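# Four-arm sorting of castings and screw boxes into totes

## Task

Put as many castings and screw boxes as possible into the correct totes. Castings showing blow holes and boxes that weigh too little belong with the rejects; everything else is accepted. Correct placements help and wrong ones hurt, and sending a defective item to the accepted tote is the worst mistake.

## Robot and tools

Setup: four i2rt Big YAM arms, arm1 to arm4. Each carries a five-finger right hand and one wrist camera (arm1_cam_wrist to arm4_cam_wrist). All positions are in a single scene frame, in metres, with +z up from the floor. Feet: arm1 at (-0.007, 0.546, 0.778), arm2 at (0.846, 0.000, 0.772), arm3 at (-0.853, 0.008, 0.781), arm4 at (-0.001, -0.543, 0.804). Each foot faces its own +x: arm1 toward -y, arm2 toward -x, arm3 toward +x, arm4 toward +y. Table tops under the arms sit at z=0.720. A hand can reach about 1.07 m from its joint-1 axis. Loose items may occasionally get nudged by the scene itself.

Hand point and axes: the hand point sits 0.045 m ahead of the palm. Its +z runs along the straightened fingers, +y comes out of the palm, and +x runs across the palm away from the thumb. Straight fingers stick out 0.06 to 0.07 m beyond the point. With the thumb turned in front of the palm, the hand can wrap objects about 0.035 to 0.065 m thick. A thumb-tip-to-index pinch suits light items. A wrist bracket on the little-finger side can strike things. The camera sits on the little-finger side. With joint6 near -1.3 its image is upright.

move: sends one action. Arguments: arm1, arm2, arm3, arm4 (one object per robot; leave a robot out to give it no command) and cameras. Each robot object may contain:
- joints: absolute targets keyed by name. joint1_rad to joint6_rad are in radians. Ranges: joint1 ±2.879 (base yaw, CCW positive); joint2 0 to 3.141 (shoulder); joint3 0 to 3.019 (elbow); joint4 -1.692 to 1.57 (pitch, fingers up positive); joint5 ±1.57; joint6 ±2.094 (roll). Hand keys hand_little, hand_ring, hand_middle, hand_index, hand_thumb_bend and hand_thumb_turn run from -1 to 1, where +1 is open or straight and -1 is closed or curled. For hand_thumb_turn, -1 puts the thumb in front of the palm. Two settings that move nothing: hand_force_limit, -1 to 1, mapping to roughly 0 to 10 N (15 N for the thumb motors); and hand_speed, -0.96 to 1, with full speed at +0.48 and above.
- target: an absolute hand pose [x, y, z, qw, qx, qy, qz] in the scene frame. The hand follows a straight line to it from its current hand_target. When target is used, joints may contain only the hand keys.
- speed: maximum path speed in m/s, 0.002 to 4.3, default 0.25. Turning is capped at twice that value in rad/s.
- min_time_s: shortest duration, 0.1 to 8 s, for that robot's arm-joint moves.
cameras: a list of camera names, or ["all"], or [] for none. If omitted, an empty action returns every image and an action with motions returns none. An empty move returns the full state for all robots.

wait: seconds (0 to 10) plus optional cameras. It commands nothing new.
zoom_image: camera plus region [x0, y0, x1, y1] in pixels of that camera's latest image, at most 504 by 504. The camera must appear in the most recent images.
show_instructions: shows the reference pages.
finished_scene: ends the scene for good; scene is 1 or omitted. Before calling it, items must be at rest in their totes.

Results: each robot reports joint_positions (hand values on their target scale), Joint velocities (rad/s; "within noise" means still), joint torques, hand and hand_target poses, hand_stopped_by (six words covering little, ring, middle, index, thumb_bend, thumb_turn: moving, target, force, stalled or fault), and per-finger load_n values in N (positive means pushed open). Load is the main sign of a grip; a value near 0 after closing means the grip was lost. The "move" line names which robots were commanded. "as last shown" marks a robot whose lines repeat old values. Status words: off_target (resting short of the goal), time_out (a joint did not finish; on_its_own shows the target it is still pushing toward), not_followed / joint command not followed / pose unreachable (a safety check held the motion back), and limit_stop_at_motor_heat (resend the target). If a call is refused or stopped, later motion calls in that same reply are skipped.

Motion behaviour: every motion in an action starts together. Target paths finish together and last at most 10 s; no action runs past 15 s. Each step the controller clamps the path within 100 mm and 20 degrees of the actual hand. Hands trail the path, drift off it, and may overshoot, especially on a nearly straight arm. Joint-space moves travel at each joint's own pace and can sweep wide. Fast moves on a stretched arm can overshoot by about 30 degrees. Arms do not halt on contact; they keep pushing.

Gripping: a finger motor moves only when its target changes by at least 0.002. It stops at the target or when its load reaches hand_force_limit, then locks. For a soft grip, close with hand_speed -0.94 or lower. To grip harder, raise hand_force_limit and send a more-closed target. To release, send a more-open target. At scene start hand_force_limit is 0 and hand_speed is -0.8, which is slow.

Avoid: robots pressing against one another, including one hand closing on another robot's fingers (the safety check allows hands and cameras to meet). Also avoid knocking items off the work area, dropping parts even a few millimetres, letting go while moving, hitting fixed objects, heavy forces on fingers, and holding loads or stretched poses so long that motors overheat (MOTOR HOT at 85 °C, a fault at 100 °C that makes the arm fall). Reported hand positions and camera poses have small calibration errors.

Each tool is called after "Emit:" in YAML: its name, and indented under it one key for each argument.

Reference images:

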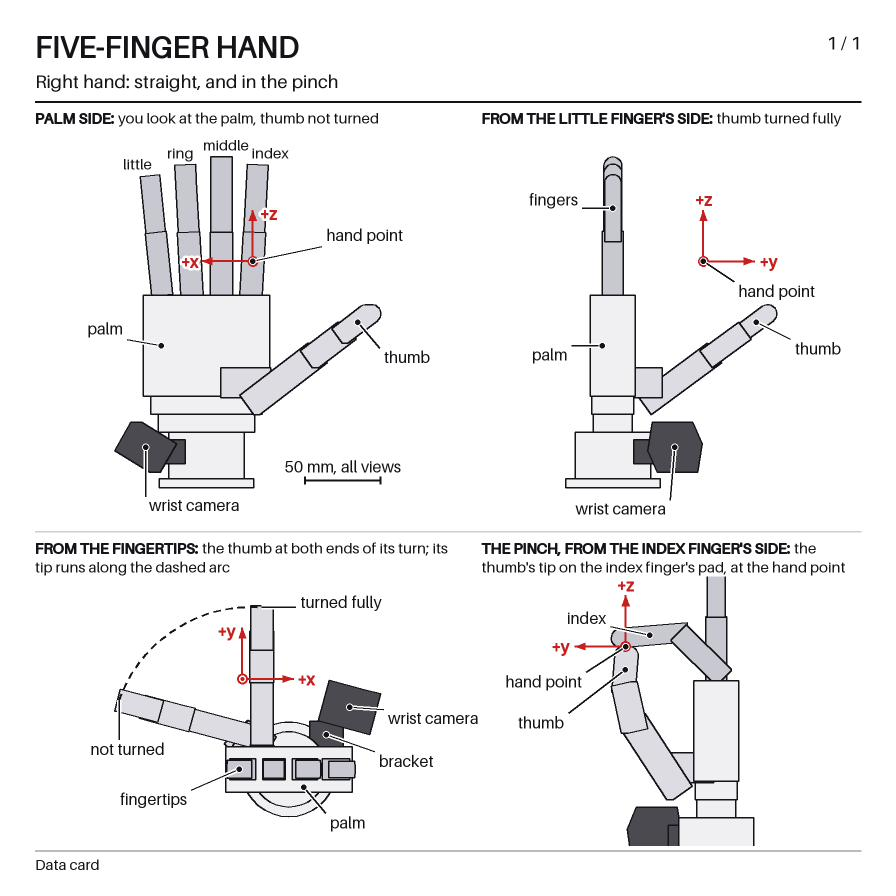

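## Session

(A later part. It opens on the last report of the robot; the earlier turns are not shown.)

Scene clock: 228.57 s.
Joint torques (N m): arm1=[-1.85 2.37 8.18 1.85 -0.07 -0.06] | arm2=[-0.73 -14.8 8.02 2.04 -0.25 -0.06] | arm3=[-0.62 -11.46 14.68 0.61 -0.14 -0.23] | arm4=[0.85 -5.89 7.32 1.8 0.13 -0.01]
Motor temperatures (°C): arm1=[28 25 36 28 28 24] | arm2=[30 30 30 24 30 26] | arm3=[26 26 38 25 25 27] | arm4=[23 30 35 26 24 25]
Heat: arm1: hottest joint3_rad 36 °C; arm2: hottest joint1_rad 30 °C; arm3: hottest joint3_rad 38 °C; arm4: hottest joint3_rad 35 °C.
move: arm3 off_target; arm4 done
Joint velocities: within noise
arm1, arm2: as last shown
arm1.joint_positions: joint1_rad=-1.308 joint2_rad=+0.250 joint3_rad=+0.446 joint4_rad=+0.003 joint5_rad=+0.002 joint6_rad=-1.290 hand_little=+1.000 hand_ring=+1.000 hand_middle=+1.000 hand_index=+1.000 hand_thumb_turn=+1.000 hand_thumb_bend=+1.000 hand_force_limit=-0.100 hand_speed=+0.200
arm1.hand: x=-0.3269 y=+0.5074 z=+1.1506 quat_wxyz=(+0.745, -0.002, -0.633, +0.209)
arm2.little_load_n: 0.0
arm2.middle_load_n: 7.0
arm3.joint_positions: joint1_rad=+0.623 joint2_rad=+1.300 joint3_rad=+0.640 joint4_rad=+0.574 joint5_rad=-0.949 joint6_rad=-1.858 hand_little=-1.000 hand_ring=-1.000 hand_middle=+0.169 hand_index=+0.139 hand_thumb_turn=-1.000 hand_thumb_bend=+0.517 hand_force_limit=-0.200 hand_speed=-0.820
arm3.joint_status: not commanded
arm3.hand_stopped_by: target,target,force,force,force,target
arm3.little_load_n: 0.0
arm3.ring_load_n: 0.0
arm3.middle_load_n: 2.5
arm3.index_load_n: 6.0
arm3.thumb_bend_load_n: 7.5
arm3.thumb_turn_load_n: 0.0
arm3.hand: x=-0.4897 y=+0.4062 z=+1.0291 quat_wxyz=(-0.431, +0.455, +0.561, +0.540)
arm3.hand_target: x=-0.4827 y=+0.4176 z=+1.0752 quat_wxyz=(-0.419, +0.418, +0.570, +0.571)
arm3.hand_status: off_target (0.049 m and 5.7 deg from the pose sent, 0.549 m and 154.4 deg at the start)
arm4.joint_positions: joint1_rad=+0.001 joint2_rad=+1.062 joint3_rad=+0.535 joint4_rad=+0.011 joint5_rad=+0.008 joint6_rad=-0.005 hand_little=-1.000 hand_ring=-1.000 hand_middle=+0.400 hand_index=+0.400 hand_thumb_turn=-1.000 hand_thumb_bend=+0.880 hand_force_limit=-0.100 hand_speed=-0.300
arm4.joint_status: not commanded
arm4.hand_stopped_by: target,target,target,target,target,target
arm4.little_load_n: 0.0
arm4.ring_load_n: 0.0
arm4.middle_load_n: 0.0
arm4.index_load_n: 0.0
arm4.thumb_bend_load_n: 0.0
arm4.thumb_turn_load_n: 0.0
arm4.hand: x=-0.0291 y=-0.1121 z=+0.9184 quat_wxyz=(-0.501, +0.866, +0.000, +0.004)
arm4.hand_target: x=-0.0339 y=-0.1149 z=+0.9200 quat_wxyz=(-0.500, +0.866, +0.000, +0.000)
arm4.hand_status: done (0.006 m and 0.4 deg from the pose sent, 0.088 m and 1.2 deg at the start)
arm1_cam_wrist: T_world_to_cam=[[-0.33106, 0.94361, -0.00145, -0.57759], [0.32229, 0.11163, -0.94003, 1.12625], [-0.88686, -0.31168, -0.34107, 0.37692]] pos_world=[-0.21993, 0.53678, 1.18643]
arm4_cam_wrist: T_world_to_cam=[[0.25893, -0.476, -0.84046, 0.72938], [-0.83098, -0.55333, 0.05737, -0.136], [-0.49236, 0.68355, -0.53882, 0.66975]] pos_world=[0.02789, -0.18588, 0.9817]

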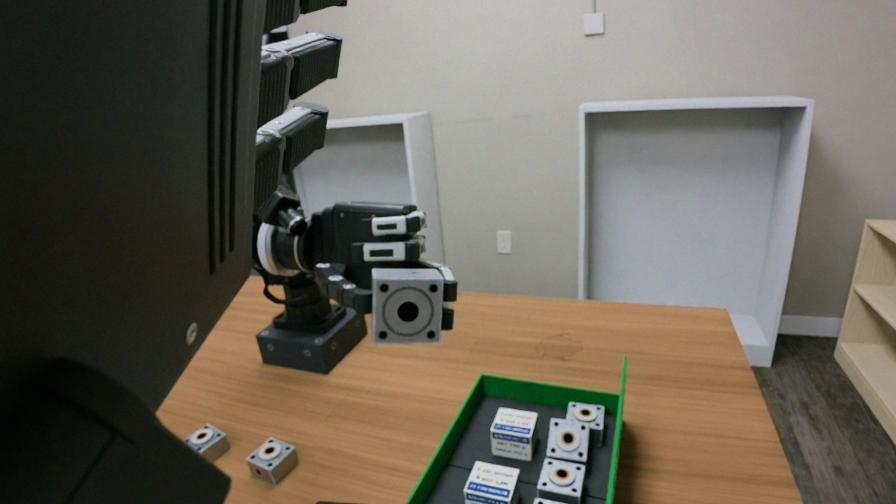

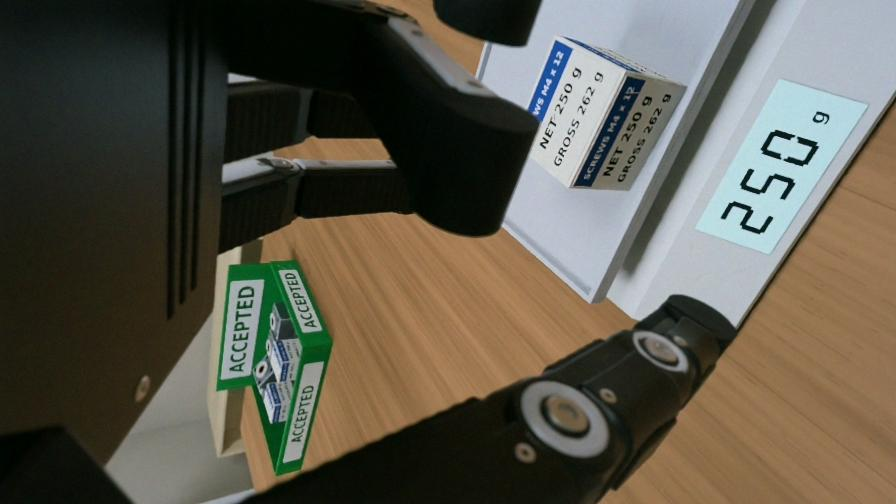

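Emit:
move:
  arm4: {"target":[-0.034,-0.016,0.925,0.5,-0.866,0,0],"speed":0.3}
  cameras: ["arm3_cam_wrist"]

Emit:
zoom_image:
  camera: "arm3_cam_wrist"
  region: [480, 20, 680, 160]

Scene clock: 229.97 s.
Joint torques (N m): arm1=[-1.9 2.37 8.18 1.84 -0.07 -0.06] | arm2=[-0.79 -14.86 8.01 2.04 -0.25 -0.06] | arm3=[-0.44 -10.11 14.64 0.84 -0.17 -0.28] | arm4=[0.56 -7.82 10.81 3.04 0.03 -0.01]
Motor temperatures (°C): arm1=[28 25 36 27 28 24] | arm2=[30 30 30 24 30 26] | arm3=[26 26 38 25 25 27] | arm4=[23 30 35 26 24 25]
Heat: arm1: hottest joint3_rad 36 °C; arm2: hottest joint1_rad 30 °C; arm3: hottest joint3_rad 38 °C; arm4: hottest joint3_rad 35 °C.
move: arm4 off_target
Joint velocities: within noise
arm1, arm2, arm3: as last shown
arm2.middle_load_n: 7.5
arm3.thumb_bend_load_n: 7.0
arm3.hand: x=-0.4897 y=+0.4062 z=+1.0290 quat_wxyz=(-0.431, +0.455, +0.561, +0.540)
arm3.hand_target: x=-0.4827 y=+0.4176 z=+1.0751 quat_wxyz=(-0.419, +0.418, +0.570, +0.570)
arm4.joint_positions: joint1_rad=+0.001 joint2_rad=+1.328 joint3_rad=+0.725 joint4_rad=+0.021 joint5_rad=+0.008 joint6_rad=-0.005 hand_little=-1.000 hand_ring=-1.000 hand_middle=+0.400 hand_index=+0.400 hand_thumb_turn=-1.000 hand_thumb_bend=+0.880 hand_force_limit=-0.100 hand_speed=-0.300
arm4.joint_status: not commanded
arm4.hand_stopped_by: target,target,target,target,target,target
arm4.little_load_n: 0.0
arm4.ring_load_n: 0.5
arm4.middle_load_n: 0.0
arm4.index_load_n: 0.0
arm4.thumb_bend_load_n: 0.0
arm4.thumb_turn_load_n: 0.0
arm4.hand: x=-0.0292 y=-0.0406 z=+0.9002 quat_wxyz=(-0.472, +0.882, +0.000, +0.003)
arm4.hand_target: x=-0.0340 y=-0.0179 z=+0.9258 quat_wxyz=(-0.500, +0.866, +0.000, +0.000)
arm4.hand_status: off_target (0.035 m and 3.7 deg from the pose sent, 0.096 m and 0.4 deg at the start)
arm3_cam_wrist: T_world_to_cam=[[0.91192, 0.04536, 0.40785, 0.01204], [0.35808, -0.57342, -0.73687, 1.1608], [0.20045, 0.81801, -0.53915, 0.4384]] pos_world=[-0.51451, 0.30646, 1.08681]

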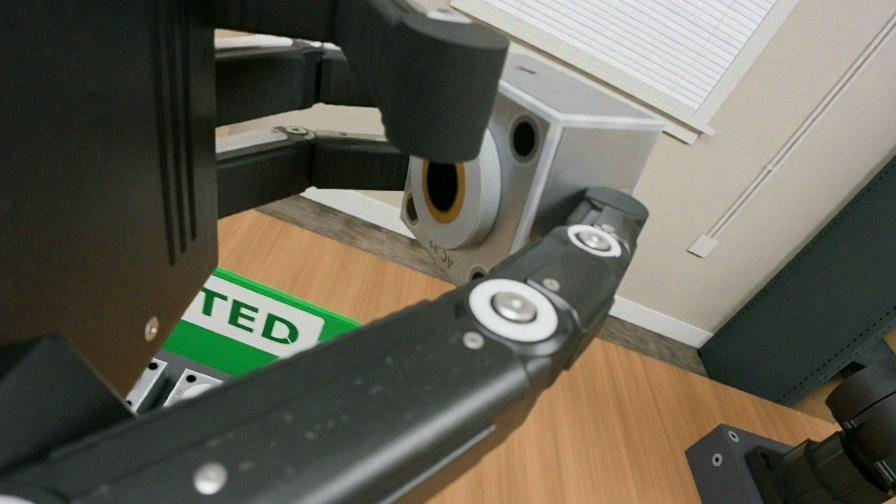

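Scaled by 2.520 from the camera's image (finer frame: 1280x720).

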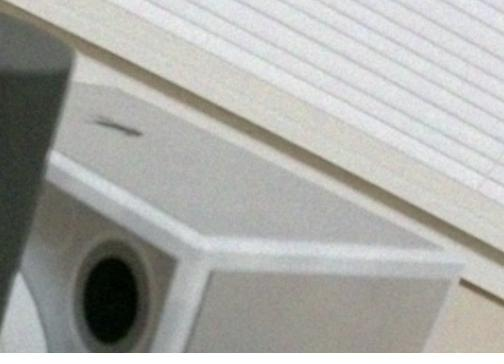

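Emit:
move:
  arm3: {"target":[-0.48,0.42,1.075,0.4669,-0.7072,-0.4522,-0.2757],"speed":0.6}
  arm4: {"joints":{"hand_index":0.65,"hand_middle":0.65,"hand_thumb_bend":0.88,"hand_speed":0.3},"target":[-0.034,-0.010,0.87,0.5,-0.866,0,0],"speed":0.15}
  cameras: ["arm1_cam_wrist","arm4_cam_wrist","arm3_cam_wrist"]

Scene clock: 232.27 s.
Joint torques (N m): arm1=[-1.85 2.37 8.17 1.85 -0.07 -0.06] | arm2=[-0.73 -14.86 8.05 2.02 -0.25 -0.06] | arm3=[-0.56 -11.05 16.79 0.46 -0.64 -0.07] | arm4=[0.62 -9 6.34 3.12 0.02 -0.02]
Motor temperatures (°C): arm1=[28 25 36 27 28 24] | arm2=[30 30 30 24 30 26] | arm3=[26 26 38 25 25 27] | arm4=[23 30 35 26 24 25]
Heat: arm1: hottest joint3_rad 36 °C; arm2: hottest joint1_rad 30 °C; arm3: hottest joint3_rad 38 °C; arm4: hottest joint3_rad 35 °C.
move: arm3 off_target; arm4 done
Joint velocities: within noise
arm1, arm2: as last shown
arm1.middle_load_n: -0.5
arm2.middle_load_n: 7.0
arm3.joint_positions: joint1_rad=+0.653 joint2_rad=+1.300 joint3_rad=+1.109 joint4_rad=-0.543 joint5_rad=-0.833 joint6_rad=-1.631 hand_little=-1.000 hand_ring=-1.000 hand_middle=+0.169 hand_index=+0.139 hand_thumb_turn=-1.000 hand_thumb_bend=+0.517 hand_force_limit=-0.200 hand_speed=-0.820
arm3.joint_status: not commanded
arm3.hand_stopped_by: target,target,force,force,force,target
arm3.little_load_n: 0.0
arm3.ring_load_n: 0.0
arm3.middle_load_n: 2.5
arm3.index_load_n: 6.0
arm3.thumb_bend_load_n: 7.5
arm3.thumb_turn_load_n: 0.0
arm3.hand: x=-0.4902 y=+0.4044 z=+1.0359 quat_wxyz=(-0.463, +0.727, +0.441, +0.251)
arm3.hand_target: x=-0.4820 y=+0.4181 z=+1.0748 quat_wxyz=(-0.467, +0.708, +0.452, +0.276)
arm3.hand_status: off_target (0.043 m and 3.9 deg from the pose sent, 0.049 m and 44.2 deg at the start)
arm4.joint_positions: joint1_rad=+0.001 joint2_rad=+1.463 joint3_rad=+0.719 joint4_rad=+0.202 joint5_rad=+0.008 joint6_rad=-0.005 hand_little=-1.000 hand_ring=-1.000 hand_middle=+0.650 hand_index=+0.650 hand_thumb_turn=-1.000 hand_thumb_bend=+0.880 hand_force_limit=-0.100 hand_speed=+0.300
arm4.joint_status: all done
arm4.hand_stopped_by: target,target,target,target,target,target
arm4.little_load_n: 0.0
arm4.ring_load_n: 0.0
arm4.middle_load_n: 0.0
arm4.index_load_n: 0.0
arm4.thumb_bend_load_n: 0.0
arm4.thumb_turn_load_n: 0.5
arm4.hand: x=-0.0293 y=-0.0144 z=+0.8661 quat_wxyz=(-0.490, +0.872, +0.000, +0.003)
arm4.hand_target: x=-0.0340 y=-0.0102 z=+0.8701 quat_wxyz=(-0.500, +0.866, +0.000, +0.000)
arm4.hand_status: done (0.007 m and 1.4 deg from the pose sent, 0.043 m and 3.7 deg at the start)
pictures: arm1_cam_wrist, arm3_cam_wrist, arm4_cam_wrist
arm1_cam_wrist: T_world_to_cam=[[-0.33106, 0.94361, -0.00145, -0.57759], [0.32229, 0.11163, -0.94003, 1.12625], [-0.88686, -0.31168, -0.34107, 0.37692]] pos_world=[-0.21993, 0.53678, 1.18643]
arm3_cam_wrist: T_world_to_cam=[[0.95198, -0.06469, -0.29923, 0.80636], [-0.2094, -0.85062, -0.48228, 0.7352], [-0.22334, 0.52179, -0.82332, 0.65014]] pos_world=[-0.46849, 0.33831, 1.13114]
arm4_cam_wrist: T_world_to_cam=[[0.25897, -0.4973, -0.82802, 0.72092], [-0.83097, -0.55171, 0.07147, -0.09134], [-0.49237, 0.66955, -0.55612, 0.58957]] pos_world=[0.02769, -0.08662, 0.93134]

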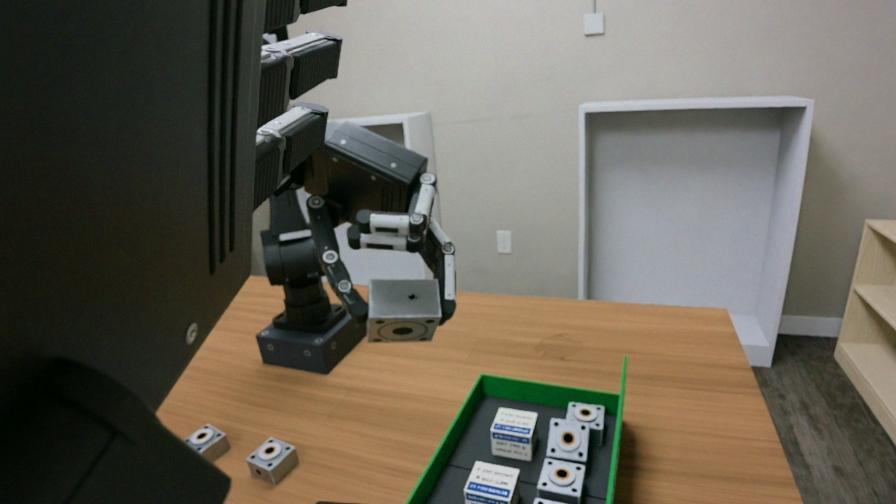

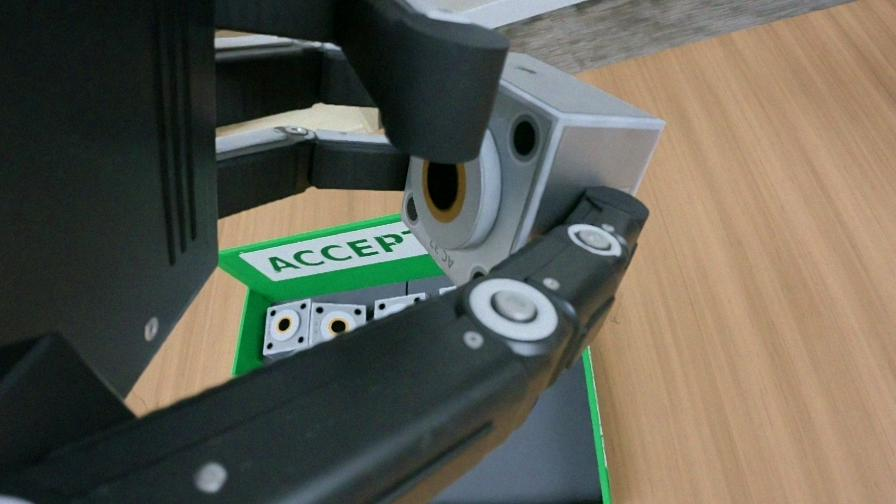

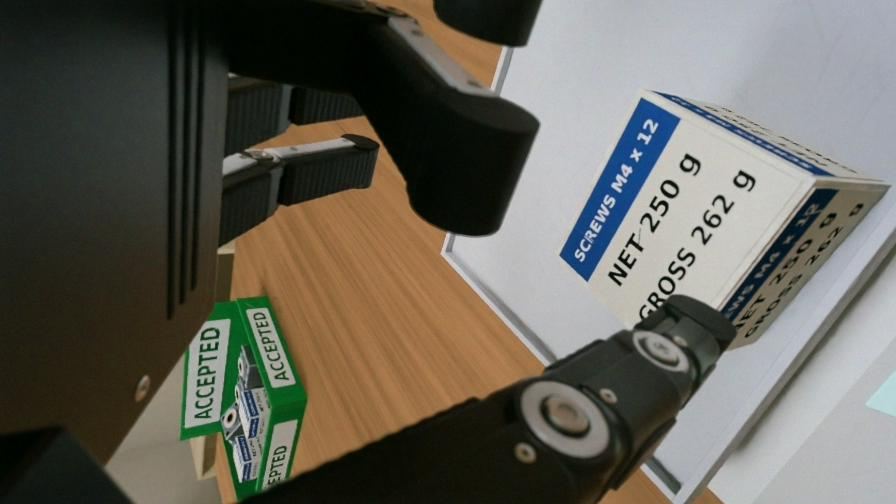

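Emit:
zoom_image:
  camera: "arm1_cam_wrist"
  region: [360, 265, 450, 350]

Scaled by 5.600 from the camera's image (finer frame: 1280x720).

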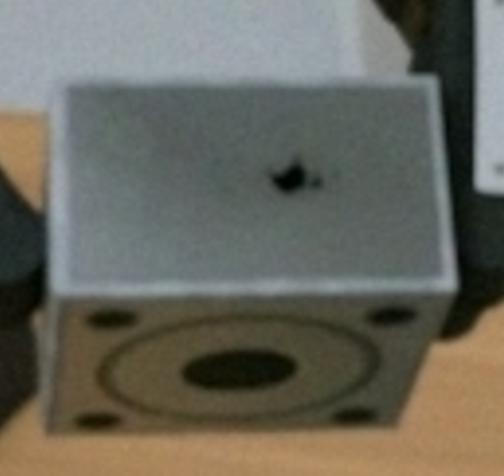

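Emit:
zoom_image:
  camera: "arm1_cam_wrist"
  region: [180, 415, 310, 490]

Emit:
zoom_image:
  camera: "arm1_cam_wrist"
  region: [520, 395, 650, 504]

Emit:
zoom_image:
  camera: "arm3_cam_wrist"
  region: [240, 270, 460, 380]

Scaled by 3.877 from the camera's image (finer frame: 1280x720).

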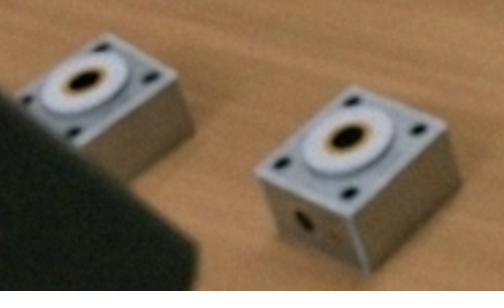

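Scaled by 3.877 from the camera's image (finer frame: 1280x720).

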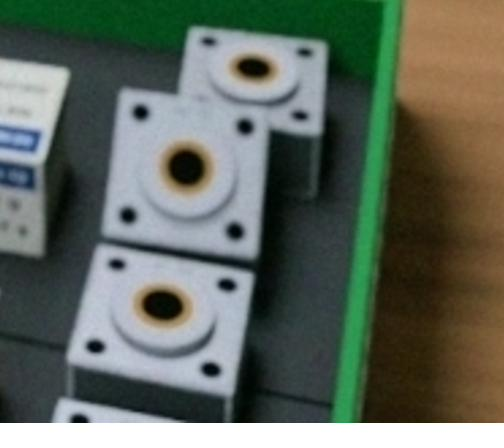

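Scaled by 2.291 from the camera's image (finer frame: 1280x720).

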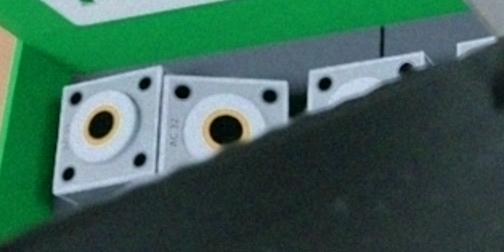

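Emit:
move:
  arm3: {"target":[-0.56,-0.05,0.92,0.25,-0.433,0.75,-0.433],"speed":0.7}
  arm4: {"target":[-0.033,-0.022,0.822,0.5,-0.866,0,0],"speed":0.15}
  arm1: {"joints":{"hand_ring":-1,"hand_little":-1,"hand_thumb_turn":-1,"hand_index":0.65,"hand_middle":0.65,"hand_thumb_bend":0.85,"hand_speed":0.3}}
  cameras: ["arm4_cam_wrist"]

Scene clock: 236.13 s.
Joint torques (N m): arm1=[-1.96 2.43 8.16 1.85 -0.04 -0.08] | arm2=[-0.73 -14.8 8.01 2.02 -0.24 -0.06] | arm3=[-2.37 -0.44 17.16 0.72 0.12 0.15] | arm4=[0.38 -9.11 5.34 3.17 -0.07 -0.03]
Motor temperatures (°C): arm1=[28 25 35 27 28 24] | arm2=[30 30 30 24 30 26] | arm3=[26 26 38 25 25 27] | arm4=[23 30 35 26 24 25]
Heat: arm1: hottest joint3_rad 35 °C; arm2: hottest joint1_rad 30 °C; arm3: hottest joint3_rad 38 °C; arm4: hottest joint3_rad 35 °C.
move: arm1 done; arm3 off_target; arm4 done
Joint velocities: within noise
arm1.joint_positions: joint1_rad=-1.308 joint2_rad=+0.250 joint3_rad=+0.446 joint4_rad=+0.003 joint5_rad=+0.001 joint6_rad=-1.290 hand_little=-1.000 hand_ring=-1.000 hand_middle=+0.650 hand_index=+0.650 hand_thumb_turn=-1.000 hand_thumb_bend=+0.850 hand_force_limit=-0.100 hand_speed=+0.300
arm1.joint_status: all done
arm1.hand_stopped_by: target,target,target,target,target,target
arm1.little_load_n: 0.0
arm1.ring_load_n: 0.0
arm1.middle_load_n: 0.0
arm1.index_load_n: 0.0
arm1.thumb_bend_load_n: 0.0
arm1.thumb_turn_load_n: 0.5
arm1.hand: x=-0.3268 y=+0.5071 z=+1.1506 quat_wxyz=(+0.745, -0.001, -0.633, +0.210)
arm1.hand_target: x=-0.3262 y=+0.5050 z=+1.1529 quat_wxyz=(+0.746, +0.005, -0.633, +0.209)
arm1.hand_status: not commanded
arm2.joint_positions: joint1_rad=-0.440 joint2_rad=+1.647 joint3_rad=+1.175 joint4_rad=-0.123 joint5_rad=-0.402 joint6_rad=-0.229 hand_little=-1.000 hand_ring=-1.000 hand_middle=+0.167 hand_index=+0.166 hand_thumb_turn=-1.000 hand_thumb_bend=+0.589 hand_force_limit=-0.100 hand_speed=-0.800
arm2.joint_status: not commanded
arm2.hand_stopped_by: target,target,force,force,force,target
arm2.little_load_n: 0.0
arm2.ring_load_n: 0.0
arm2.middle_load_n: 7.5
arm2.index_load_n: 4.0
arm2.thumb_bend_load_n: 9.5
arm2.thumb_turn_load_n: 0.0
arm2.hand: x=+0.2455 y=+0.1986 z=+0.9065 quat_wxyz=(-0.342, +0.621, +0.612, -0.349)
arm2.hand_target: x=+0.2401 y=+0.1999 z=+0.9201 quat_wxyz=(-0.354, +0.612, +0.612, -0.354)
arm2.hand_status: not commanded
arm3.joint_positions: joint1_rad=-0.068 joint2_rad=+0.466 joint3_rad=+0.306 joint4_rad=-0.467 joint5_rad=+0.377 joint6_rad=+0.209 hand_little=-1.000 hand_ring=-1.000 hand_middle=+0.169 hand_index=+0.139 hand_thumb_turn=-1.000 hand_thumb_bend=+0.517 hand_force_limit=-0.200 hand_speed=-0.820
arm3.joint_status: not commanded
arm3.hand_stopped_by: target,target,force,force,force,target
arm3.little_load_n: 0.0
arm3.ring_load_n: 0.0
arm3.middle_load_n: 2.5
arm3.index_load_n: 5.5
arm3.thumb_bend_load_n: 8.0
arm3.thumb_turn_load_n: -0.5
arm3.hand: x=-0.5777 y=-0.0469 z=+0.8798 quat_wxyz=(-0.226, +0.455, -0.753, +0.418)
arm3.hand_target: x=-0.5613 y=-0.0499 z=+0.9194 quat_wxyz=(-0.250, +0.433, -0.750, +0.433)
arm3.hand_status: off_target (0.044 m and 4.1 deg from the pose sent, 0.474 m and 155.9 deg at the start)
arm4.joint_positions: joint1_rad=+0.001 joint2_rad=+1.555 joint3_rad=+0.646 joint4_rad=+0.372 joint5_rad=+0.008 joint6_rad=-0.005 hand_little=-1.000 hand_ring=-1.000 hand_middle=+0.650 hand_index=+0.650 hand_thumb_turn=-1.000 hand_thumb_bend=+0.880 hand_force_limit=-0.100 hand_speed=+0.300
arm4.joint_status: not commanded
arm4.hand_stopped_by: target,target,target,target,target,target
arm4.little_load_n: 0.0
arm4.ring_load_n: 0.0
arm4.middle_load_n: 0.0
arm4.index_load_n: 0.0
arm4.thumb_bend_load_n: 0.0
arm4.thumb_turn_load_n: 0.0
arm4.hand: x=-0.0294 y=-0.0252 z=+0.8199 quat_wxyz=(-0.491, +0.871, +0.000, +0.003)
arm4.hand_target: x=-0.0330 y=-0.0221 z=+0.8222 quat_wxyz=(-0.500, +0.866, +0.000, +0.000)
arm4.hand_status: done (0.005 m and 1.2 deg from the pose sent, 0.045 m and 1.4 deg at the start)
arm4_cam_wrist: T_world_to_cam=[[0.25901, -0.49411, -0.82992, 0.67889], [-0.83094, -0.55202, 0.06933, -0.0923], [-0.49239, 0.67166, -0.55356, 0.56891]] pos_world=[0.02759, -0.09761, 0.88475]

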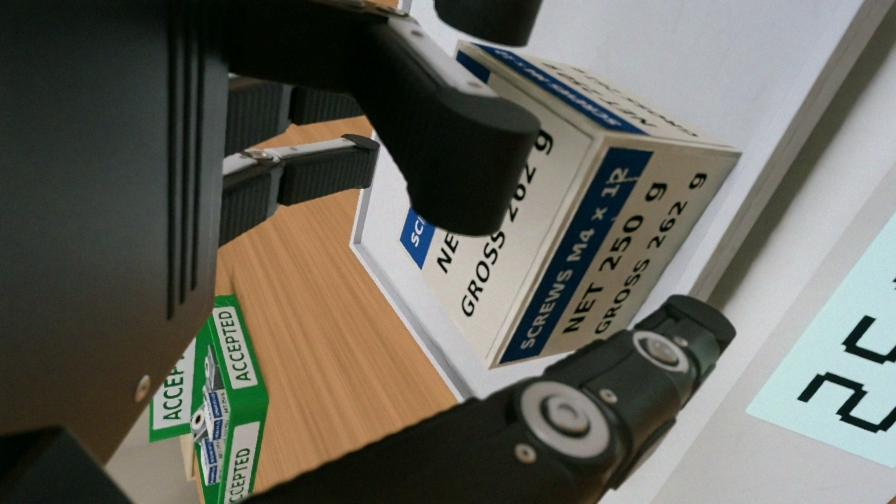

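Emit:
move:
  arm3: {"target":[-0.55,-0.50,0.86,0,0,0.866,-0.5],"speed":0.5}
  arm4: {"joints":{"hand_index":0.0,"hand_middle":0.0,"hand_thumb_bend":0.2,"hand_speed":-0.8,"hand_force_limit":-0.1}}
  arm1: {"target":[0.02,0.27,0.95,0,0,-0.866,0.5],"speed":0.5}
  cameras: ["arm1_cam_wrist","arm3_cam_wrist"]

Scene clock: 239.17 s.
Joint torques (N m): arm1=[-1.9 2.61 8.34 2.59 0.11 0.14] | arm2=[-0.79 -14.86 8.01 2.04 -0.24 -0.06] | arm3=[-1.9 -12.86 13.63 0.94 0.37 0.16] | arm4=[0.38 -9 5.35 3.08 -0.06 -0.03]
Motor temperatures (°C): arm1=[28 25 36 27 28 24] | arm2=[30 31 30 24 30 26] | arm3=[26 26 39 25 25 27] | arm4=[23 30 34 26 24 25]
Heat: arm1: hottest joint3_rad 36 °C; arm2: hottest joint2_rad 31 °C; arm3: hottest joint3_rad 39 °C; arm4: hottest joint3_rad 34 °C.
move: arm1 done; arm3 off_target; arm4 off_target
Joint velocities: within noise
arm1.joint_positions: joint1_rad=-0.045 joint2_rad=+0.350 joint3_rad=+0.435 joint4_rad=-0.616 joint5_rad=-0.028 joint6_rad=-0.022 hand_little=-1.000 hand_ring=-1.000 hand_middle=+0.650 hand_index=+0.650 hand_thumb_turn=-1.000 hand_thumb_bend=+0.850 hand_force_limit=-0.100 hand_speed=+0.300
arm1.joint_status: not commanded
arm1.hand_stopped_by: target,target,target,target,target,target
arm1.little_load_n: 0.0
arm1.ring_load_n: 0.0
arm1.middle_load_n: 0.0
arm1.index_load_n: 0.0
arm1.thumb_bend_load_n: 0.0
arm1.thumb_turn_load_n: 0.0
arm1.hand: x=+0.0177 y=+0.2748 z=+0.9459 quat_wxyz=(+0.003, +0.002, -0.869, +0.495)
arm1.hand_target: x=+0.0200 y=+0.2703 z=+0.9500 quat_wxyz=(+0.000, +0.000, -0.866, +0.500)
arm1.hand_status: done (0.007 m and 0.8 deg from the pose sent, 0.466 m and 98.5 deg at the start)
arm2: as last shown
arm3.joint_positions: joint1_rad=-0.916 joint2_rad=+1.578 joint3_rad=+0.862 joint4_rad=+0.041 joint5_rad=+0.539 joint6_rad=+0.337 hand_little=-1.000 hand_ring=-1.000 hand_middle=+0.169 hand_index=+0.139 hand_thumb_turn=-1.000 hand_thumb_bend=+0.517 hand_force_limit=-0.200 hand_speed=-0.820
arm3.joint_status: not commanded
arm3.hand_stopped_by: target,target,force,force,force,target
arm3.little_load_n: 0.0
arm3.ring_load_n: 0.0
arm3.middle_load_n: 3.0
arm3.index_load_n: 5.5
arm3.thumb_bend_load_n: 8.0
arm3.thumb_turn_load_n: -0.5
arm3.hand: x=-0.5645 y=-0.4747 z=+0.8339 quat_wxyz=(+0.016, +0.019, -0.877, +0.479)
arm3.hand_target: x=-0.5512 y=-0.4982 z=+0.8611 quat_wxyz=(+0.000, +0.000, -0.866, +0.500)
arm3.hand_status: off_target (0.039 m and 3.9 deg from the pose sent, 0.454 m and 61.1 deg at the start)
arm4.joint_positions: joint1_rad=+0.001 joint2_rad=+1.556 joint3_rad=+0.646 joint4_rad=+0.373 joint5_rad=+0.008 joint6_rad=-0.005 hand_little=-1.000 hand_ring=-1.000 hand_middle=+0.082 hand_index=+0.062 hand_thumb_turn=-1.000 hand_thumb_bend=+0.592 hand_force_limit=-0.100 hand_speed=-0.800
arm4.joint_status: hand_middle off_target (ended at +0.082, target +0.000); hand_index off_target (ended at +0.062, target +0.000); hand_thumb_bend off_target (ended at +0.592, target +0.200); the others done
arm4.hand_stopped_by: target,target,force,force,force,target
arm4.little_load_n: 0.0
arm4.ring_load_n: 0.0
arm4.middle_load_n: 4.0
arm4.index_load_n: 6.0
arm4.thumb_bend_load_n: 10.5
arm4.thumb_turn_load_n: -1.0
arm4.hand: x=-0.0294 y=-0.0250 z=+0.8199 quat_wxyz=(-0.492, +0.871, +0.000, +0.003)
arm4.hand_target: x=-0.0330 y=-0.0221 z=+0.8221 quat_wxyz=(-0.500, +0.866, +0.000, +0.000)
arm4.hand_status: not commanded
arm1_cam_wrist: T_world_to_cam=[[-0.26541, 0.43501, -0.86042, 0.70682], [0.81566, 0.57714, 0.04019, -0.21507], [0.51406, -0.69114, -0.50799, 0.77753]] pos_world=[-0.03668, 0.35404, 1.01179]
arm3_cam_wrist: T_world_to_cam=[[-0.25121, 0.49583, -0.83129, 0.7904], [0.81702, 0.56913, 0.09256, 0.64844], [0.51901, -0.65593, -0.54808, 0.55635]] pos_world=[-0.61998, -0.39603, 0.90195]

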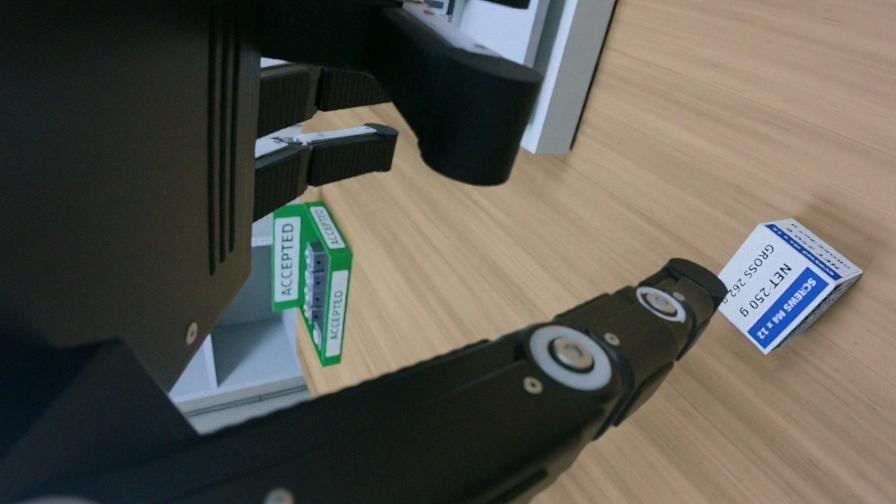

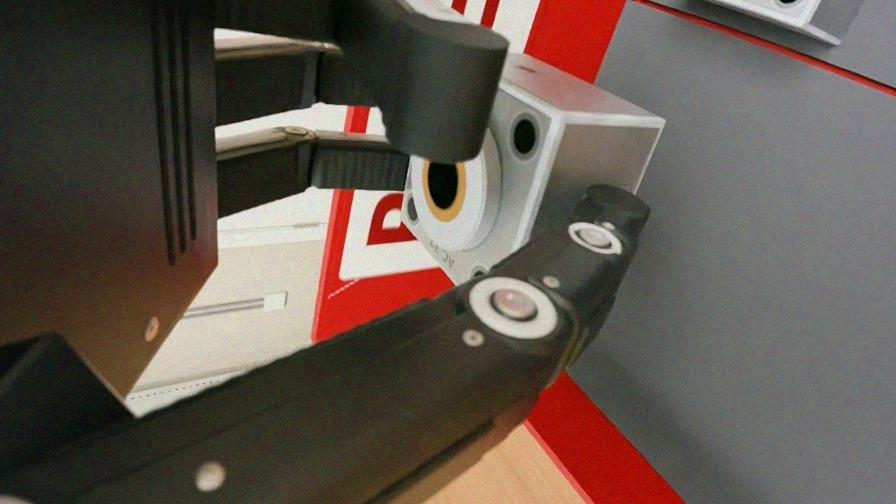

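Emit:
move:
  arm3: {"target":[-0.545,-0.493,0.782,0,0,0.866,-0.5],"speed":0.12}
  arm4: {"target":[-0.04,-0.04,0.94,0.5,-0.866,0,0],"speed":0.3}
  arm1: {"target":[0.0615,0.284,0.757,-0.0349,0.0604,0.8640,-0.4989],"speed":0.25}
  cameras: ["arm1_cam_wrist","arm3_cam_wrist"]

Scene clock: 241.43 s.
Joint torques (N m): arm1=[-2.84 1.55 9.7 1.66 0.12 -0.05] | arm2=[-0.73 -14.86 8.01 2.04 -0.25 -0.06] | arm3=[-1.03 -14.1 7.72 1.92 0.31 0.14] | arm4=[0.73 -8.88 12.19 2.1 0.14 0.02]
Motor temperatures (°C): arm1=[28 25 36 27 28 24] | arm2=[30 31 30 24 30 26] | arm3=[26 26 38 25 25 27] | arm4=[23 30 34 26 24 25]
Heat: arm1: hottest joint3_rad 36 °C; arm2: hottest joint2_rad 31 °C; arm3: hottest joint3_rad 38 °C; arm4: hottest joint3_rad 34 °C.
move: arm1 not_followed; arm3 off_target; arm4 off_target
Joint velocities: within noise
arm1.joint_positions: joint1_rad=+0.297 joint2_rad=+0.341 joint3_rad=+0.034 joint4_rad=-0.300 joint5_rad=+0.351 joint6_rad=+0.188 hand_little=-1.000 hand_ring=-1.000 hand_middle=+0.650 hand_index=+0.650 hand_thumb_turn=-1.000 hand_thumb_bend=+0.850 hand_force_limit=-0.100 hand_speed=+0.300
arm1.joint_status: not commanded
arm1.hand_stopped_by: target,target,target,target,target,target
arm1.little_load_n: 0.0
arm1.ring_load_n: 0.0
arm1.middle_load_n: 0.0
arm1.index_load_n: 0.0
arm1.thumb_bend_load_n: 0.0
arm1.thumb_turn_load_n: 0.0
arm1.on_its_own: joint1_rad is held at +0.292, not at its first target -0.037; joint3_rad is held at +0.063, not at its first target +0.441; joint4_rad is held at -0.304, not at its first target -0.600; joint5_rad is held at +0.349, not at its first target -0.026; joint6_rad is held at +0.177, not at its first target -0.012
arm1.hand: x=+0.0392 y=+0.3052 z=+0.7847 quat_wxyz=(+0.039, -0.028, -0.877, +0.479)
arm1.hand_target: x=+0.0404 y=+0.2964 z=+0.8023 quat_wxyz=(+0.037, -0.029, -0.869, +0.493)
arm1.hand_status: not_followed (0.041 m and 4.6 deg from the pose sent, 0.194 m and 8.0 deg at the start; a joint's target at an end of its range on 23 of 47 steps)
arm2: as last shown
arm2.ring_load_n: 0.5
arm2.index_load_n: 4.5
arm3.joint_positions: joint1_rad=-0.915 joint2_rad=+1.743 joint3_rad=+0.855 joint4_rad=+0.237 joint5_rad=+0.553 joint6_rad=+0.349 hand_little=-1.000 hand_ring=-1.000 hand_middle=+0.169 hand_index=+0.139 hand_thumb_turn=-1.000 hand_thumb_bend=+0.517 hand_force_limit=-0.200 hand_speed=-0.820
arm3.joint_status: not commanded
arm3.hand_stopped_by: target,target,force,force,force,target
arm3.little_load_n: 0.0
arm3.ring_load_n: 0.0
arm3.middle_load_n: 3.0
arm3.index_load_n: 5.5
arm3.thumb_bend_load_n: 7.5
arm3.thumb_turn_load_n: -0.5
arm3.hand: x=-0.5548 y=-0.4906 z=+0.7767 quat_wxyz=(+0.012, +0.007, -0.872, +0.490)
arm3.hand_target: x=-0.5452 y=-0.4929 z=+0.7821 quat_wxyz=(+0.000, +0.000, -0.866, +0.500)
arm3.hand_status: off_target (0.011 m and 2.1 deg from the pose sent, 0.058 m and 3.9 deg at the start)
arm4.joint_positions: joint1_rad=+0.015 joint2_rad=+1.261 joint3_rad=+0.672 joint4_rad=-0.008 joint5_rad=+0.019 joint6_rad=+0.000 hand_little=-1.000 hand_ring=-1.000 hand_middle=+0.082 hand_index=+0.062 hand_thumb_turn=-1.000 hand_thumb_bend=+0.592 hand_force_limit=-0.100 hand_speed=-0.800
arm4.joint_status: not commanded
arm4.hand_stopped_by: target,target,force,force,force,target
arm4.little_load_n: 0.0
arm4.ring_load_n: 0.0
arm4.middle_load_n: 4.5
arm4.index_load_n: 5.0
arm4.thumb_bend_load_n: 11.0
arm4.thumb_turn_load_n: 0.5
arm4.hand: x=-0.0340 y=-0.0662 z=+0.8996 quat_wxyz=(-0.465, +0.885, +0.001, +0.004)
arm4.hand_target: x=-0.0399 y=-0.0425 z=+0.9407 quat_wxyz=(-0.500, +0.866, +0.000, +0.000)
arm4.hand_status: off_target (0.049 m and 4.6 deg from the pose sent, 0.122 m and 1.2 deg at the start)
pose unreachable (arm1 arm): on one or more control steps of this call this arm could not follow its commanded pose, so it was not sent that pose on those steps. On the call's last step it was still not sent that pose. It may still have moved: this result reports where it is.
cause: moving toward the commanded pose would bring two parts of the arm too close to each other.
arm1_cam_wrist: T_world_to_cam=[[-0.25284, 0.48816, -0.83533, 0.52416], [0.86421, 0.50213, 0.03186, -0.2161], [0.435, -0.71384, -0.54882, 0.74771]] pos_world=[-0.00597, 0.38639, 0.85509]
arm3_cam_wrist: T_world_to_cam=[[-0.22778, 0.47903, -0.84773, 0.77058], [0.82504, 0.55733, 0.09325, 0.65303], [0.51714, -0.67817, -0.52216, 0.47749]] pos_world=[-0.61018, -0.40926, 0.84167]

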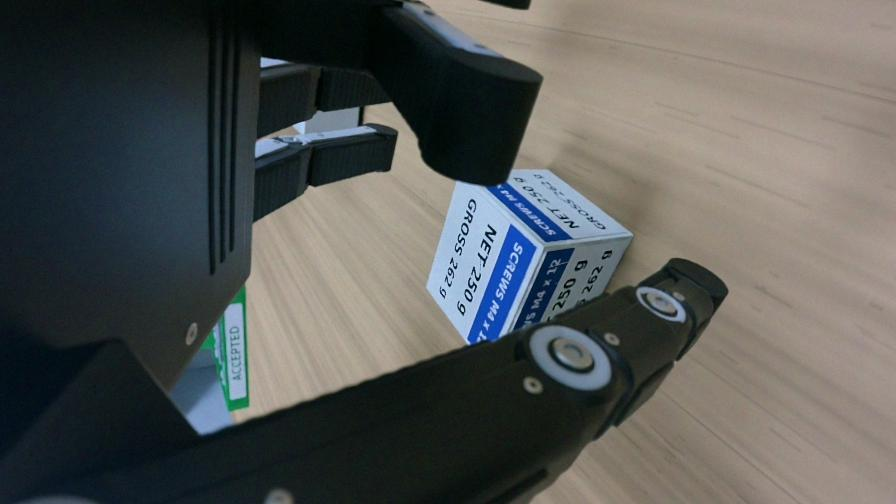

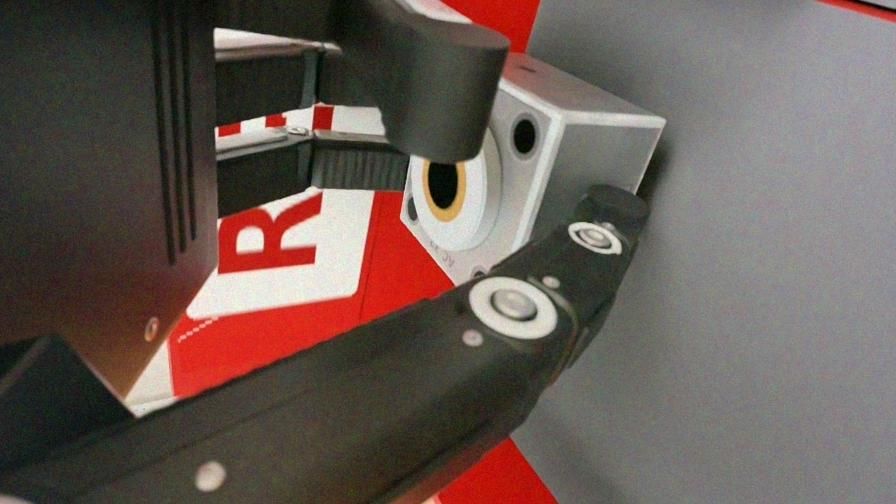

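Emit:
move:
  arm3: {"target":[-0.548,-0.493,0.766,0,0,0.866,-0.5],"speed":0.1}
  arm4: {"target":[-0.29,-0.33,0.96,0.3536,-0.6124,-0.6124,0.3536],"speed":0.6}
  arm1: {"target":[0.062,0.2825,0.87,-0.0696,0.1205,0.8576,-0.4952],"speed":0.25}
  arm2: {"target":[0.08,0.03,0.94,0.3536,-0.6124,-0.6124,0.3536],"speed":0.25}
  cameras: ["arm1_cam_wrist","arm3_cam_wrist"]

Scene clock: 244.10 s.
Joint torques (N m): arm1=[-1.9 2.37 11.12 1.44 0.54 0.13] | arm2=[-0.56 -17.85 11.93 2.07 0.06 0.11] | arm3=[-0.56 -13.8 7.2 1.83 0.19 0.1] | arm4=[0.38 -4.72 12.86 1.51 -0.75 -0.14]
Motor temperatures (°C): arm1=[28 25 36 27 28 24] | arm2=[30 31 30 24 30 26] | arm3=[26 26 38 25 25 27] | arm4=[23 30 35 26 24 25]
Heat: arm1: hottest joint3_rad 36 °C; arm2: hottest joint2_rad 31 °C; arm3: hottest joint3_rad 38 °C; arm4: hottest joint3_rad 35 °C.
move: arm1 off_target; arm2 off_target; arm3 done; arm4 off_target
Joint velocities: within noise
arm1.joint_positions: joint1_rad=+0.552 joint2_rad=+0.445 joint3_rad=+0.227 joint4_rad=-0.527 joint5_rad=+0.703 joint6_rad=+0.505 hand_little=-1.000 hand_ring=-1.000 hand_middle=+0.650 hand_index=+0.650 hand_thumb_turn=-1.000 hand_thumb_bend=+0.850 hand_force_limit=-0.100 hand_speed=+0.300
arm1.joint_status: not commanded
arm1.hand_stopped_by: target,target,target,target,target,target
arm1.little_load_n: 0.0
arm1.ring_load_n: 0.0
arm1.middle_load_n: 0.0
arm1.index_load_n: 0.0
arm1.thumb_bend_load_n: 0.0
arm1.thumb_turn_load_n: 0.0
arm1.hand: x=+0.0532 y=+0.2929 z=+0.8461 quat_wxyz=(+0.082, -0.113, -0.864, +0.483)
arm1.hand_target: x=+0.0617 y=+0.2827 z=+0.8697 quat_wxyz=(+0.069, -0.120, -0.857, +0.495)
arm1.hand_status: off_target (0.027 m and 2.3 deg from the pose sent, 0.091 m and 11.5 deg at the start)
arm2.joint_positions: joint1_rad=-0.071 joint2_rad=+1.872 joint3_rad=+1.501 joint4_rad=-0.219 joint5_rad=-0.094 joint6_rad=-0.053 hand_little=-1.000 hand_ring=-1.000 hand_middle=+0.167 hand_index=+0.166 hand_thumb_turn=-1.000 hand_thumb_bend=+0.589 hand_force_limit=-0.100 hand_speed=-0.800
arm2.joint_status: not commanded
arm2.hand_stopped_by: target,target,force,force,force,target
arm2.little_load_n: 0.0
arm2.ring_load_n: 0.5
arm2.middle_load_n: 7.5
arm2.index_load_n: 4.5
arm2.thumb_bend_load_n: 9.5
arm2.thumb_turn_load_n: 0.0
arm2.hand: x=+0.1036 y=+0.0253 z=+0.9023 quat_wxyz=(-0.331, +0.620, +0.628, -0.333)
arm2.hand_target: x=+0.0828 y=+0.0299 z=+0.9406 quat_wxyz=(-0.354, +0.612, +0.612, -0.354)
arm2.hand_status: off_target (0.045 m and 4.0 deg from the pose sent, 0.239 m and 1.7 deg at the start)
arm3.joint_positions: joint1_rad=-0.915 joint2_rad=+1.773 joint3_rad=+0.846 joint4_rad=+0.287 joint5_rad=+0.553 joint6_rad=+0.350 hand_little=-1.000 hand_ring=-1.000 hand_middle=+0.169 hand_index=+0.139 hand_thumb_turn=-1.000 hand_thumb_bend=+0.517 hand_force_limit=-0.200 hand_speed=-0.820
arm3.joint_status: not commanded
arm3.hand_stopped_by: target,target,force,force,force,target
arm3.little_load_n: 0.0
arm3.ring_load_n: 0.0
arm3.middle_load_n: 3.0
arm3.index_load_n: 5.5
arm3.thumb_bend_load_n: 7.5
arm3.thumb_turn_load_n: -0.5
arm3.hand: x=-0.5542 y=-0.4913 z=+0.7653 quat_wxyz=(+0.009, +0.005, -0.870, +0.494)
arm3.hand_target: x=-0.5480 y=-0.4930 z=+0.7661 quat_wxyz=(+0.000, +0.000, -0.866, +0.500)
arm3.hand_status: done (0.006 m and 1.5 deg from the pose sent, 0.013 m and 2.1 deg at the start)
arm4.joint_positions: joint1_rad=+0.555 joint2_rad=+1.000 joint3_rad=+0.601 joint4_rad=-0.489 joint5_rad=-0.813 joint6_rad=-0.671 hand_little=-1.000 hand_ring=-1.000 hand_middle=+0.082 hand_index=+0.062 hand_thumb_turn=-1.000 hand_thumb_bend=+0.592 hand_force_limit=-0.100 hand_speed=-0.800
arm4.joint_status: not commanded
arm4.hand_stopped_by: target,target,force,force,force,target
arm4.little_load_n: 0.0
arm4.ring_load_n: 0.0
arm4.middle_load_n: 5.0
arm4.index_load_n: 4.5
arm4.thumb_bend_load_n: 11.0
arm4.thumb_turn_load_n: 0.0
arm4.hand: x=-0.2763 y=-0.3469 z=+0.9301 quat_wxyz=(-0.328, +0.632, +0.604, -0.357)
arm4.hand_target: x=-0.2889 y=-0.3313 z=+0.9601 quat_wxyz=(-0.354, +0.612, +0.612, -0.354)
arm4.hand_status: off_target (0.037 m and 3.9 deg from the pose sent, 0.372 m and 90.2 deg at the start)
arm1_cam_wrist: T_world_to_cam=[[-0.15277, 0.50702, -0.84829, 0.58512], [0.94357, 0.33004, 0.02734, -0.17398], [0.29383, -0.79624, -0.52883, 0.78122]] pos_world=[0.024, 0.38279, 0.91424]
arm3_cam_wrist: T_world_to_cam=[[-0.22202, 0.47191, -0.85323, 0.76533], [0.82435, 0.55818, 0.09421, 0.65327], [0.52072, -0.68245, -0.51295, 0.46356]] pos_world=[-0.60999, -0.40945, 0.82925]

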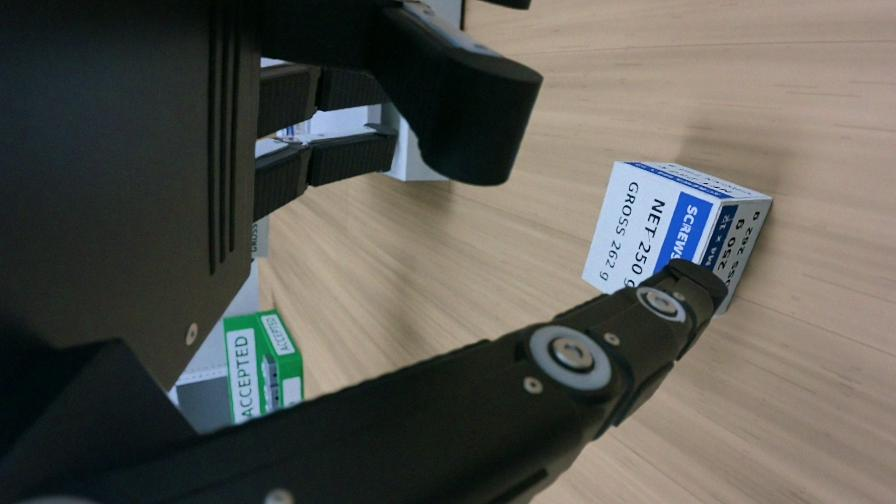

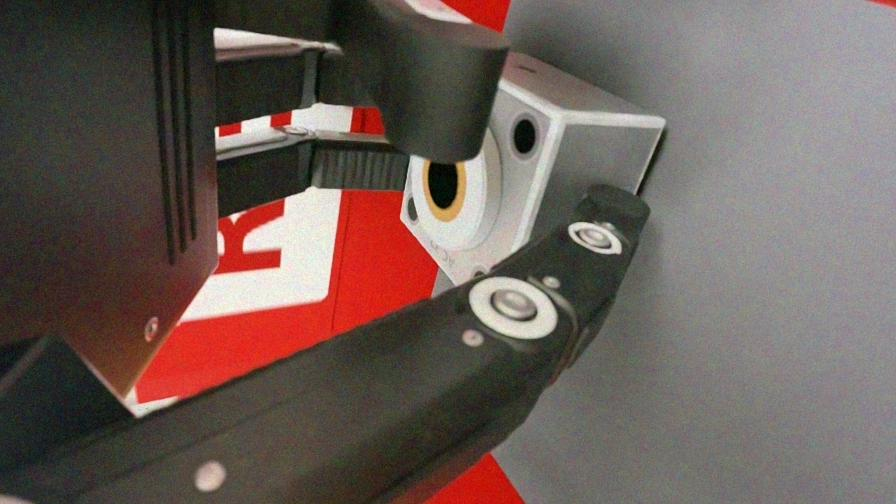

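Emit:
move:
  arm3: {"target":[-0.548,-0.493,0.757,0,0,0.866,-0.5],"speed":0.1}
  arm1: {"target":[0.0737,0.284,0.757,-0.0479,0.0830,0.8621,-0.4978],"speed":0.2}
  arm2: {"target":[-0.045,-0.008,0.905,0.3536,-0.6124,-0.6124,0.3536],"speed":0.2}
  cameras: ["arm1_cam_wrist","arm2_cam_wrist"]

Scene clock: 246.80 s.
Joint torques (N m): arm1=[-3.02 0.26 5.63 2.26 0.3 -0.02] | arm2=[-1.03 -22.77 12.34 2.03 0.08 0.1] | arm3=[-1.32 -13.68 7.13 1.85 0.2 0.11] | arm4=[0.38 -4.66 12.85 1.52 -0.75 -0.15]
Motor temperatures (°C): arm1=[28 25 36 27 28 24] | arm2=[30 31 31 24 30 26] | arm3=[26 26 37 25 25 27] | arm4=[23 30 36 26 24 25]
Heat: arm1: hottest joint3_rad 36 °C; arm2: hottest joint2_rad 31 °C; arm3: hottest joint3_rad 37 °C; arm4: hottest joint3_rad 36 °C.
move: arm1 done; arm2 off_target; arm3 done
Joint velocities: within noise
arm1.joint_positions: joint1_rad=+0.573 joint2_rad=+0.903 joint3_rad=+0.017 joint4_rad=+0.204 joint5_rad=+0.645 joint6_rad=+0.459 hand_little=-1.000 hand_ring=-1.000 hand_middle=+0.650 hand_index=+0.650 hand_thumb_turn=-1.000 hand_thumb_bend=+0.850 hand_force_limit=-0.100 hand_speed=+0.300
arm1.joint_status: not commanded
arm1.hand_stopped_by: target,target,target,target,target,target
arm1.little_load_n: 0.0
arm1.ring_load_n: 0.0
arm1.middle_load_n: 0.0
arm1.index_load_n: 0.0
arm1.thumb_bend_load_n: 0.0
arm1.thumb_turn_load_n: 0.0
arm1.hand: x=+0.0735 y=+0.2884 z=+0.7546 quat_wxyz=(+0.047, -0.083, -0.864, +0.494)
arm1.hand_target: x=+0.0738 y=+0.2841 z=+0.7573 quat_wxyz=(+0.048, -0.083, -0.862, +0.498)
arm1.hand_status: done (0.005 m and 0.5 deg from the pose sent, 0.092 m and 5.5 deg at the start)
arm2.joint_positions: joint1_rad=-0.006 joint2_rad=+2.239 joint3_rad=+1.997 joint4_rad=-0.352 joint5_rad=-0.036 joint6_rad=-0.019 hand_little=-1.000 hand_ring=-1.000 hand_middle=+0.167 hand_index=+0.166 hand_thumb_turn=-1.000 hand_thumb_bend=+0.589 hand_force_limit=-0.100 hand_speed=-0.800
arm2.joint_status: not commanded
arm2.hand_stopped_by: target,target,force,force,force,target
arm2.little_load_n: 0.0
arm2.ring_load_n: 0.0
arm2.middle_load_n: 7.0
arm2.index_load_n: 4.5
arm2.thumb_bend_load_n: 9.5
arm2.thumb_turn_load_n: 0.0
arm2.hand: x=-0.0230 y=-0.0093 z=+0.8606 quat_wxyz=(-0.331, +0.622, +0.629, -0.330)
arm2.hand_target: x=-0.0416 y=-0.0080 z=+0.9056 quat_wxyz=(-0.354, +0.612, +0.612, -0.354)
arm2.hand_status: off_target (0.050 m and 4.4 deg from the pose sent, 0.152 m and 4.0 deg at the start)
arm3.joint_positions: joint1_rad=-0.915 joint2_rad=+1.788 joint3_rad=+0.843 joint4_rad=+0.313 joint5_rad=+0.553 joint6_rad=+0.350 hand_little=-1.000 hand_ring=-1.000 hand_middle=+0.169 hand_index=+0.139 hand_thumb_turn=-1.000 hand_thumb_bend=+0.517 hand_force_limit=-0.200 hand_speed=-0.820
arm3.joint_status: not commanded
arm3.hand_stopped_by: target,target,force,force,force,target
arm3.little_load_n: 0.0
arm3.ring_load_n: 0.0
arm3.middle_load_n: 2.5
arm3.index_load_n: 5.0
arm3.thumb_bend_load_n: 8.0
arm3.thumb_turn_load_n: -1.0
arm3.hand: x=-0.5531 y=-0.4927 z=+0.7607 quat_wxyz=(+0.007, +0.004, -0.868, +0.497)
arm3.hand_target: x=-0.5481 y=-0.4929 z=+0.7571 quat_wxyz=(+0.000, +0.000, -0.866, +0.500)
arm3.hand_status: done (0.006 m and 1.0 deg from the pose sent, 0.010 m and 1.5 deg at the start)
arm4: as last shown
arm4.middle_load_n: 4.5
arm4.hand: x=-0.2763 y=-0.3469 z=+0.9301 quat_wxyz=(-0.328, +0.632, +0.605, -0.357)
arm1_cam_wrist: T_world_to_cam=[[-0.17233, 0.47318, -0.86394, 0.53581], [0.90972, 0.41282, 0.04464, -0.22371], [0.37778, -0.77825, -0.5016, 0.69134]] pos_world=[0.03468, 0.37685, 0.81967]
arm2_cam_wrist: T_world_to_cam=[[0.5644, 0.27597, -0.778, 0.68074], [0.54906, -0.82927, 0.10416, -0.08309], [-0.61643, -0.48596, -0.61957, 0.63389]] pos_world=[0.05215, 0.05127, 0.93101]

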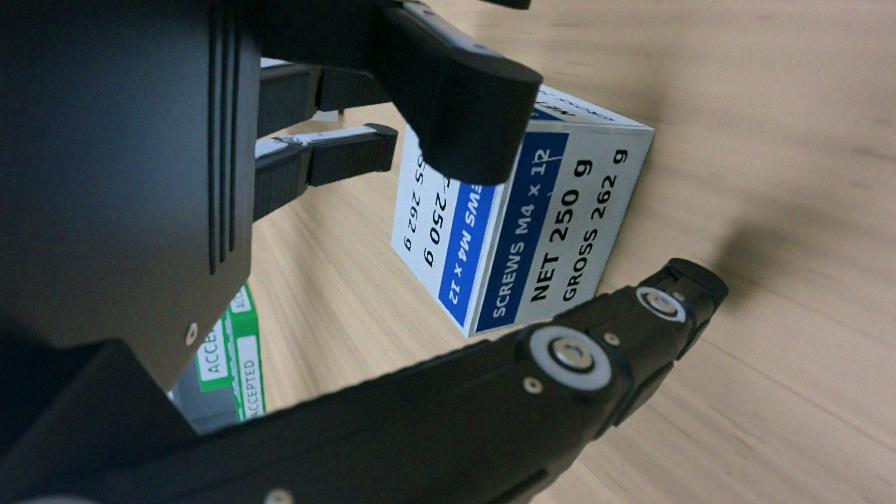

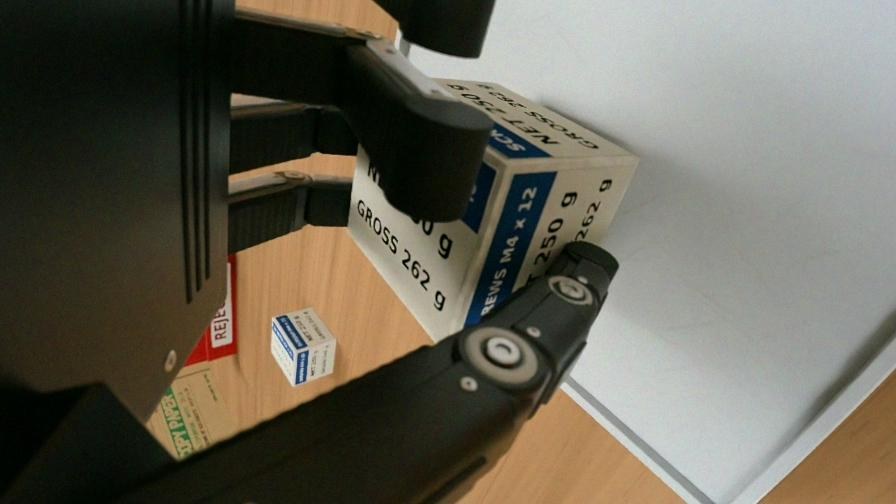

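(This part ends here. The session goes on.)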